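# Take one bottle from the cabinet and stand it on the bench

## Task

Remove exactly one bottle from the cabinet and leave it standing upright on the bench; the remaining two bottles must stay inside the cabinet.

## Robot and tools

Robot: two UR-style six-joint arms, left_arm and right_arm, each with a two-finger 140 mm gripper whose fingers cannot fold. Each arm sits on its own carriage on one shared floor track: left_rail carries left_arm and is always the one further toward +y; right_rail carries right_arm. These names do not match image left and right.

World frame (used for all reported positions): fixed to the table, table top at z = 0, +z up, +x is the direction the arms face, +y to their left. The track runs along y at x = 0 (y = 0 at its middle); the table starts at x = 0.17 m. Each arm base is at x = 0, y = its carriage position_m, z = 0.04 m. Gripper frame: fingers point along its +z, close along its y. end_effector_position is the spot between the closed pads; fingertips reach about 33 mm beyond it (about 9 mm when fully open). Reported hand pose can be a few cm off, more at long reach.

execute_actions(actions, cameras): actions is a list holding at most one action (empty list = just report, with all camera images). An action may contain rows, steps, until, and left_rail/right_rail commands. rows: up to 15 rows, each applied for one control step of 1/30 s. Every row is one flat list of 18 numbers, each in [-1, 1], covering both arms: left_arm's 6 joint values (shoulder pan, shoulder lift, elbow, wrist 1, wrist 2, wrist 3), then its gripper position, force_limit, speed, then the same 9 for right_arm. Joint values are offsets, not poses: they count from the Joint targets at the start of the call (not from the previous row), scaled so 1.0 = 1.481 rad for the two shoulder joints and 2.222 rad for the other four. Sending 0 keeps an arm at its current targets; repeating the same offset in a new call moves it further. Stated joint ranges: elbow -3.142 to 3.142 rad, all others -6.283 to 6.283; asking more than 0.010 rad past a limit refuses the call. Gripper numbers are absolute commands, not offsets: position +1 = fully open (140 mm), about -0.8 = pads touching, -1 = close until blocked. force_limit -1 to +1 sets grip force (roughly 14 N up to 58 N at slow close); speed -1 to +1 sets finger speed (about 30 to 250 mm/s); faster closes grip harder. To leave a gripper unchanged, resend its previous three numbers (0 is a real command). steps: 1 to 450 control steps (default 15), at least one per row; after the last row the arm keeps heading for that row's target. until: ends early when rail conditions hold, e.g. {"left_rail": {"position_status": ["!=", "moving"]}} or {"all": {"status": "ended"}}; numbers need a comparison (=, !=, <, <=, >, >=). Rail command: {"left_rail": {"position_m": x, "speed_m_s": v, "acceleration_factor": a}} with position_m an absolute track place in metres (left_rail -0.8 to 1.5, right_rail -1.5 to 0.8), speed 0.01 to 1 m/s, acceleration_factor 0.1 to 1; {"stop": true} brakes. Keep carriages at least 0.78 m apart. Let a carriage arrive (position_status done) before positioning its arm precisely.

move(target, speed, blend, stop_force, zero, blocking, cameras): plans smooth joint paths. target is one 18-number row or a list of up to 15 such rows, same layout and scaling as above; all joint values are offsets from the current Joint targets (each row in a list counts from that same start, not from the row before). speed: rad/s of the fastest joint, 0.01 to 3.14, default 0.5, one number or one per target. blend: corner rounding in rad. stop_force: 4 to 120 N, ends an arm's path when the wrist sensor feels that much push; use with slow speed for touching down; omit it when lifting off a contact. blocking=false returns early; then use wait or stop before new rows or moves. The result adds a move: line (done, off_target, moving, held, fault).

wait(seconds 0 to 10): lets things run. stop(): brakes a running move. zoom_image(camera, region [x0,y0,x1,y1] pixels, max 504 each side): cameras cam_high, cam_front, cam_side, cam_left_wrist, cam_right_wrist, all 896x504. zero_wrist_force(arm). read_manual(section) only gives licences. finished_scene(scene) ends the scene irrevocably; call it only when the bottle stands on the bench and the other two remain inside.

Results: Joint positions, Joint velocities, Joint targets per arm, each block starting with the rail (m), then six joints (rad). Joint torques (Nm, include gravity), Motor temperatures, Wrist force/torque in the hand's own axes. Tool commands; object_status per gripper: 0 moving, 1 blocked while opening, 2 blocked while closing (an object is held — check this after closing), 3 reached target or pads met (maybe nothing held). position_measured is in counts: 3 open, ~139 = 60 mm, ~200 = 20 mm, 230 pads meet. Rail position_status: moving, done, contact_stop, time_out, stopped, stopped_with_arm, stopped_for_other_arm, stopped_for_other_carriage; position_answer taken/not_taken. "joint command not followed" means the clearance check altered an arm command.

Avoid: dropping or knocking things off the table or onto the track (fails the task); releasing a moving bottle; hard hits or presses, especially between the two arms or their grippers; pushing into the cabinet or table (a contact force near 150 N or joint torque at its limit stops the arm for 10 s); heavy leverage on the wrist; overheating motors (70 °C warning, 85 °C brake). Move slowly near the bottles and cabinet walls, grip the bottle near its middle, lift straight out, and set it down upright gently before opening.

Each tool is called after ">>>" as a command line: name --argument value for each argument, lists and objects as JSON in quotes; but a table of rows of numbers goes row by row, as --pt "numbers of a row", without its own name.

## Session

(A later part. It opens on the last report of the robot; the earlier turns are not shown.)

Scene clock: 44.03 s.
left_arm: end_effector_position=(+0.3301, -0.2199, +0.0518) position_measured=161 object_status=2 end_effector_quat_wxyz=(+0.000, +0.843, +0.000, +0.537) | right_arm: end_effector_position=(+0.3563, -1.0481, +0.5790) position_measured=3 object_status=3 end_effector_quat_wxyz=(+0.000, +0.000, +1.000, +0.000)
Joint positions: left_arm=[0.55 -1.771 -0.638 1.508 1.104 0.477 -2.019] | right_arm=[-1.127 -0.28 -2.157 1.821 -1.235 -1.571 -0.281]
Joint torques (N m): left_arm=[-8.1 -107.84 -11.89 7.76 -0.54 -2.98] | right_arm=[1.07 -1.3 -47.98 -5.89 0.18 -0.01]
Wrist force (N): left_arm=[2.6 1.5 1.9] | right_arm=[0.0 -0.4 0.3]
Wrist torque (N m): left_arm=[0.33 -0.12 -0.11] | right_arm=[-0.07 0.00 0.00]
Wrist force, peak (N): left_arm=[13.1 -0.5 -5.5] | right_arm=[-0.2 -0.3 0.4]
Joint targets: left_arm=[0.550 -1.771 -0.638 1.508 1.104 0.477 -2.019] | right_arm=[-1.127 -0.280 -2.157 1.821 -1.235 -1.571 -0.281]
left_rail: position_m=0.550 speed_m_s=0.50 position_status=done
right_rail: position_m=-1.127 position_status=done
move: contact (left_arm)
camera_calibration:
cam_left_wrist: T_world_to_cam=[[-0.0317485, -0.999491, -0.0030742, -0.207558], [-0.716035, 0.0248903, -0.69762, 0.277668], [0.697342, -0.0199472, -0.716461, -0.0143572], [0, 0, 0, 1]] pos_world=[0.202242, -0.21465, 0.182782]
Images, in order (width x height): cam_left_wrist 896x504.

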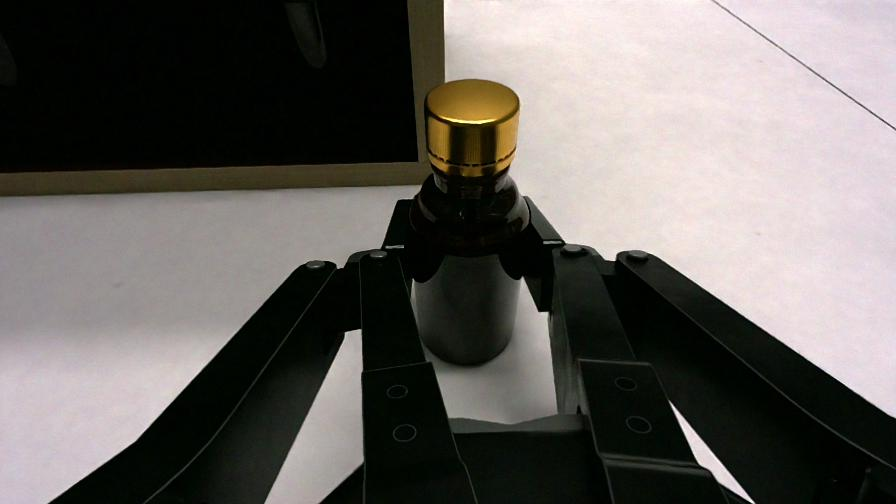

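>>> execute_actions --actions '[{"rows": [[0,0,0,0,0,0,0.1,-0.5,-1,0,0,0,0,0,0,1,1,1]], "steps": 40}]' --cameras '["cam_left_wrist"]'

Scene clock: 45.73 s.
left_arm: end_effector_position=(+0.3301, -0.2199, +0.0518) position_measured=117 object_status=3 end_effector_quat_wxyz=(+0.000, +0.843, +0.000, +0.537) | right_arm: end_effector_position=(+0.3563, -1.0481, +0.5790) position_measured=3 object_status=3 end_effector_quat_wxyz=(+0.000, +0.000, +1.000, +0.000)
Joint positions: left_arm=[0.55 -1.771 -0.638 1.508 1.104 0.477 -2.019] | right_arm=[-1.127 -0.28 -2.157 1.821 -1.235 -1.571 -0.281]
Joint torques (N m): left_arm=[-4.35 -108.06 -12.9 7.71 -2.47 -2.07] | right_arm=[1.62 -0.35 -46.72 -6.32 0.22 0.13]
Wrist force (N): left_arm=[1.4 1.8 1.4] | right_arm=[0.0 -0.4 -0.1]
Wrist torque (N m): left_arm=[0.35 -0.08 -0.09] | right_arm=[-0.10 0.00 -0.01]
Wrist force, peak (N): left_arm=[3.1 2.4 1.5] | right_arm=[-0.2 -0.4 0.1]
Joint targets: left_arm=[0.550 -1.771 -0.638 1.508 1.104 0.477 -2.019] | right_arm=[-1.127 -0.280 -2.157 1.821 -1.235 -1.571 -0.281]
left_rail: position_m=0.550 speed_m_s=0.50 position_status=done
right_rail: position_m=-1.127 position_status=done
camera_calibration:
cam_left_wrist: T_world_to_cam=[[-0.0317485, -0.999491, -0.0030742, -0.207558], [-0.716035, 0.0248903, -0.69762, 0.277668], [0.697342, -0.0199472, -0.716461, -0.0143572], [0, 0, 0, 1]] pos_world=[0.202242, -0.21465, 0.182782]
Images, in order (width x height): cam_left_wrist 896x504.

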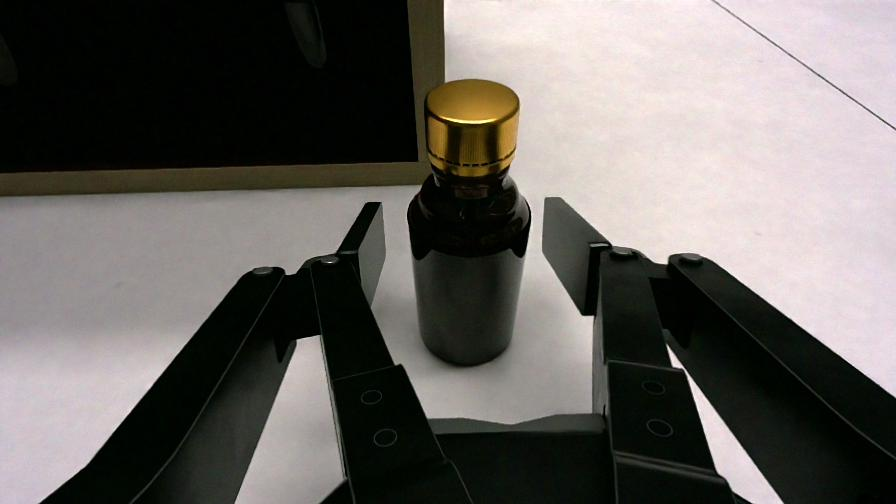

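>>> move --target '[-0.09527,-0.01436,0.00979,0.09857,0.03156,-0.11291,0.1,-0.5,-1,0,0,0,0,0,0,1,1,1]' --speed 0.2 --cameras '["cam_front","cam_side","cam_left_wrist"]'

Scene clock: 47.80 s.
left_arm: end_effector_position=(+0.2201, -0.2197, +0.0847) position_measured=117 object_status=3 end_effector_quat_wxyz=(+0.000, +0.843, +0.000, +0.537) | right_arm: end_effector_position=(+0.3563, -1.0481, +0.5790) position_measured=3 object_status=3 end_effector_quat_wxyz=(+0.000, +0.000, +1.000, +0.000)
Joint positions: left_arm=[0.55 -1.912 -0.659 1.53 1.323 0.547 -2.269] | right_arm=[-1.127 -0.28 -2.157 1.821 -1.235 -1.571 -0.281]
Joint torques (N m): left_arm=[-6.15 -108.01 -12.04 7.89 -0.35 -3.85] | right_arm=[2.7 -0.13 -45.98 -5.94 0.19 0]
Wrist force (N): left_arm=[0.6 1.8 1.3] | right_arm=[0.1 -0.3 0.0]
Wrist torque (N m): left_arm=[0.42 0.18 -0.04] | right_arm=[-0.07 -0.03 -0.01]
Wrist force, peak (N): left_arm=[1.4 2.2 2.5] | right_arm=[0.0 -0.6 0.3]
Joint targets: left_arm=[0.550 -1.912 -0.659 1.530 1.323 0.548 -2.270] | right_arm=[-1.127 -0.280 -2.157 1.821 -1.235 -1.571 -0.281]
left_rail: position_m=0.550 speed_m_s=0.50 position_status=done
right_rail: position_m=-1.127 position_status=done
move: done
camera_calibration:
cam_left_wrist: T_world_to_cam=[[-0.0316846, -0.999492, -0.00356527, -0.210751], [-0.716133, 0.02519, -0.697509, 0.221971], [0.697245, -0.0195471, -0.716567, 0.086111], [0, 0, 0, 1]] pos_world=[0.0922429, -0.214552, 0.21578]
Images, in order (width x height): cam_front 896x504, cam_side 896x504, cam_left_wrist 896x504.

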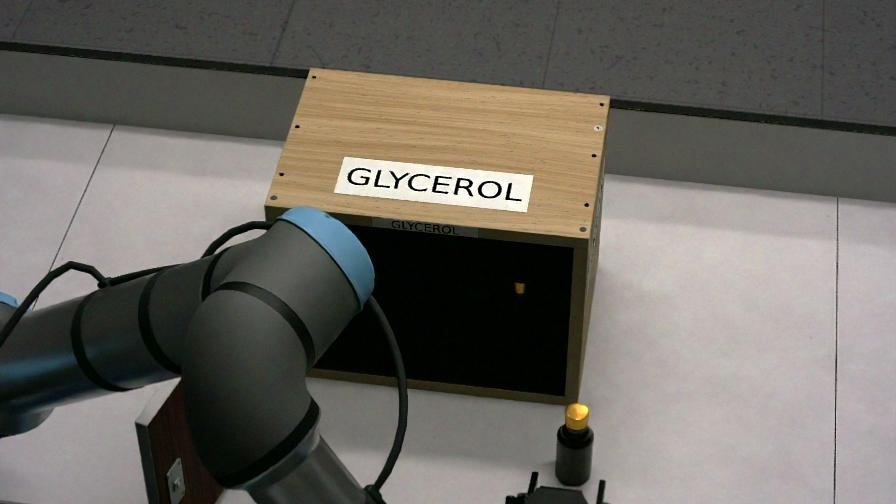

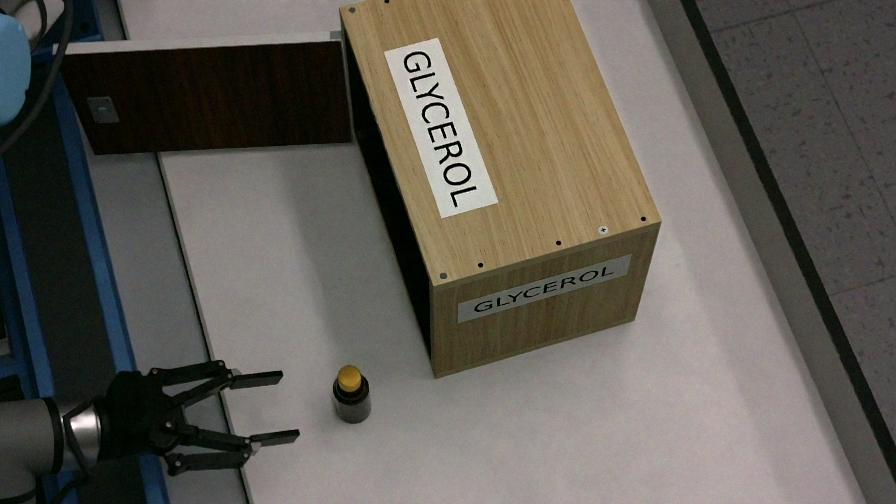

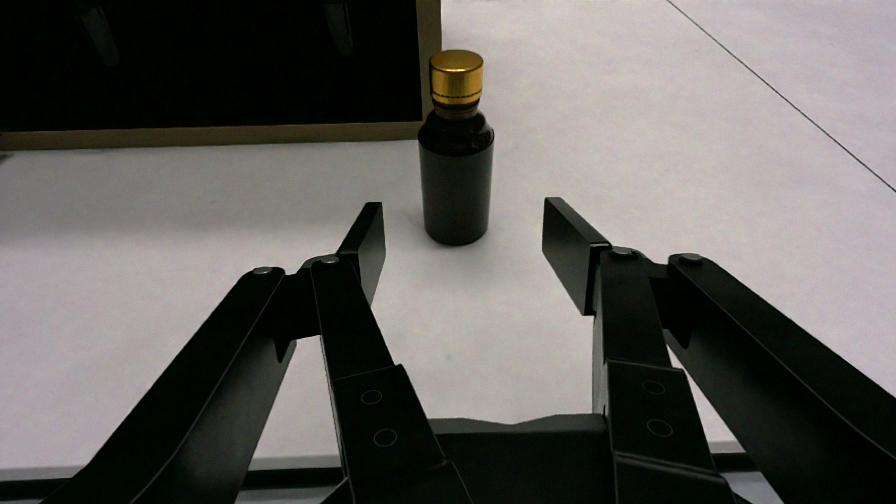

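The bottle is standing on the bench and I can still see the other two inside the cabinet.

>>> finished_scene --scene 2

The scene is finished: the task was done.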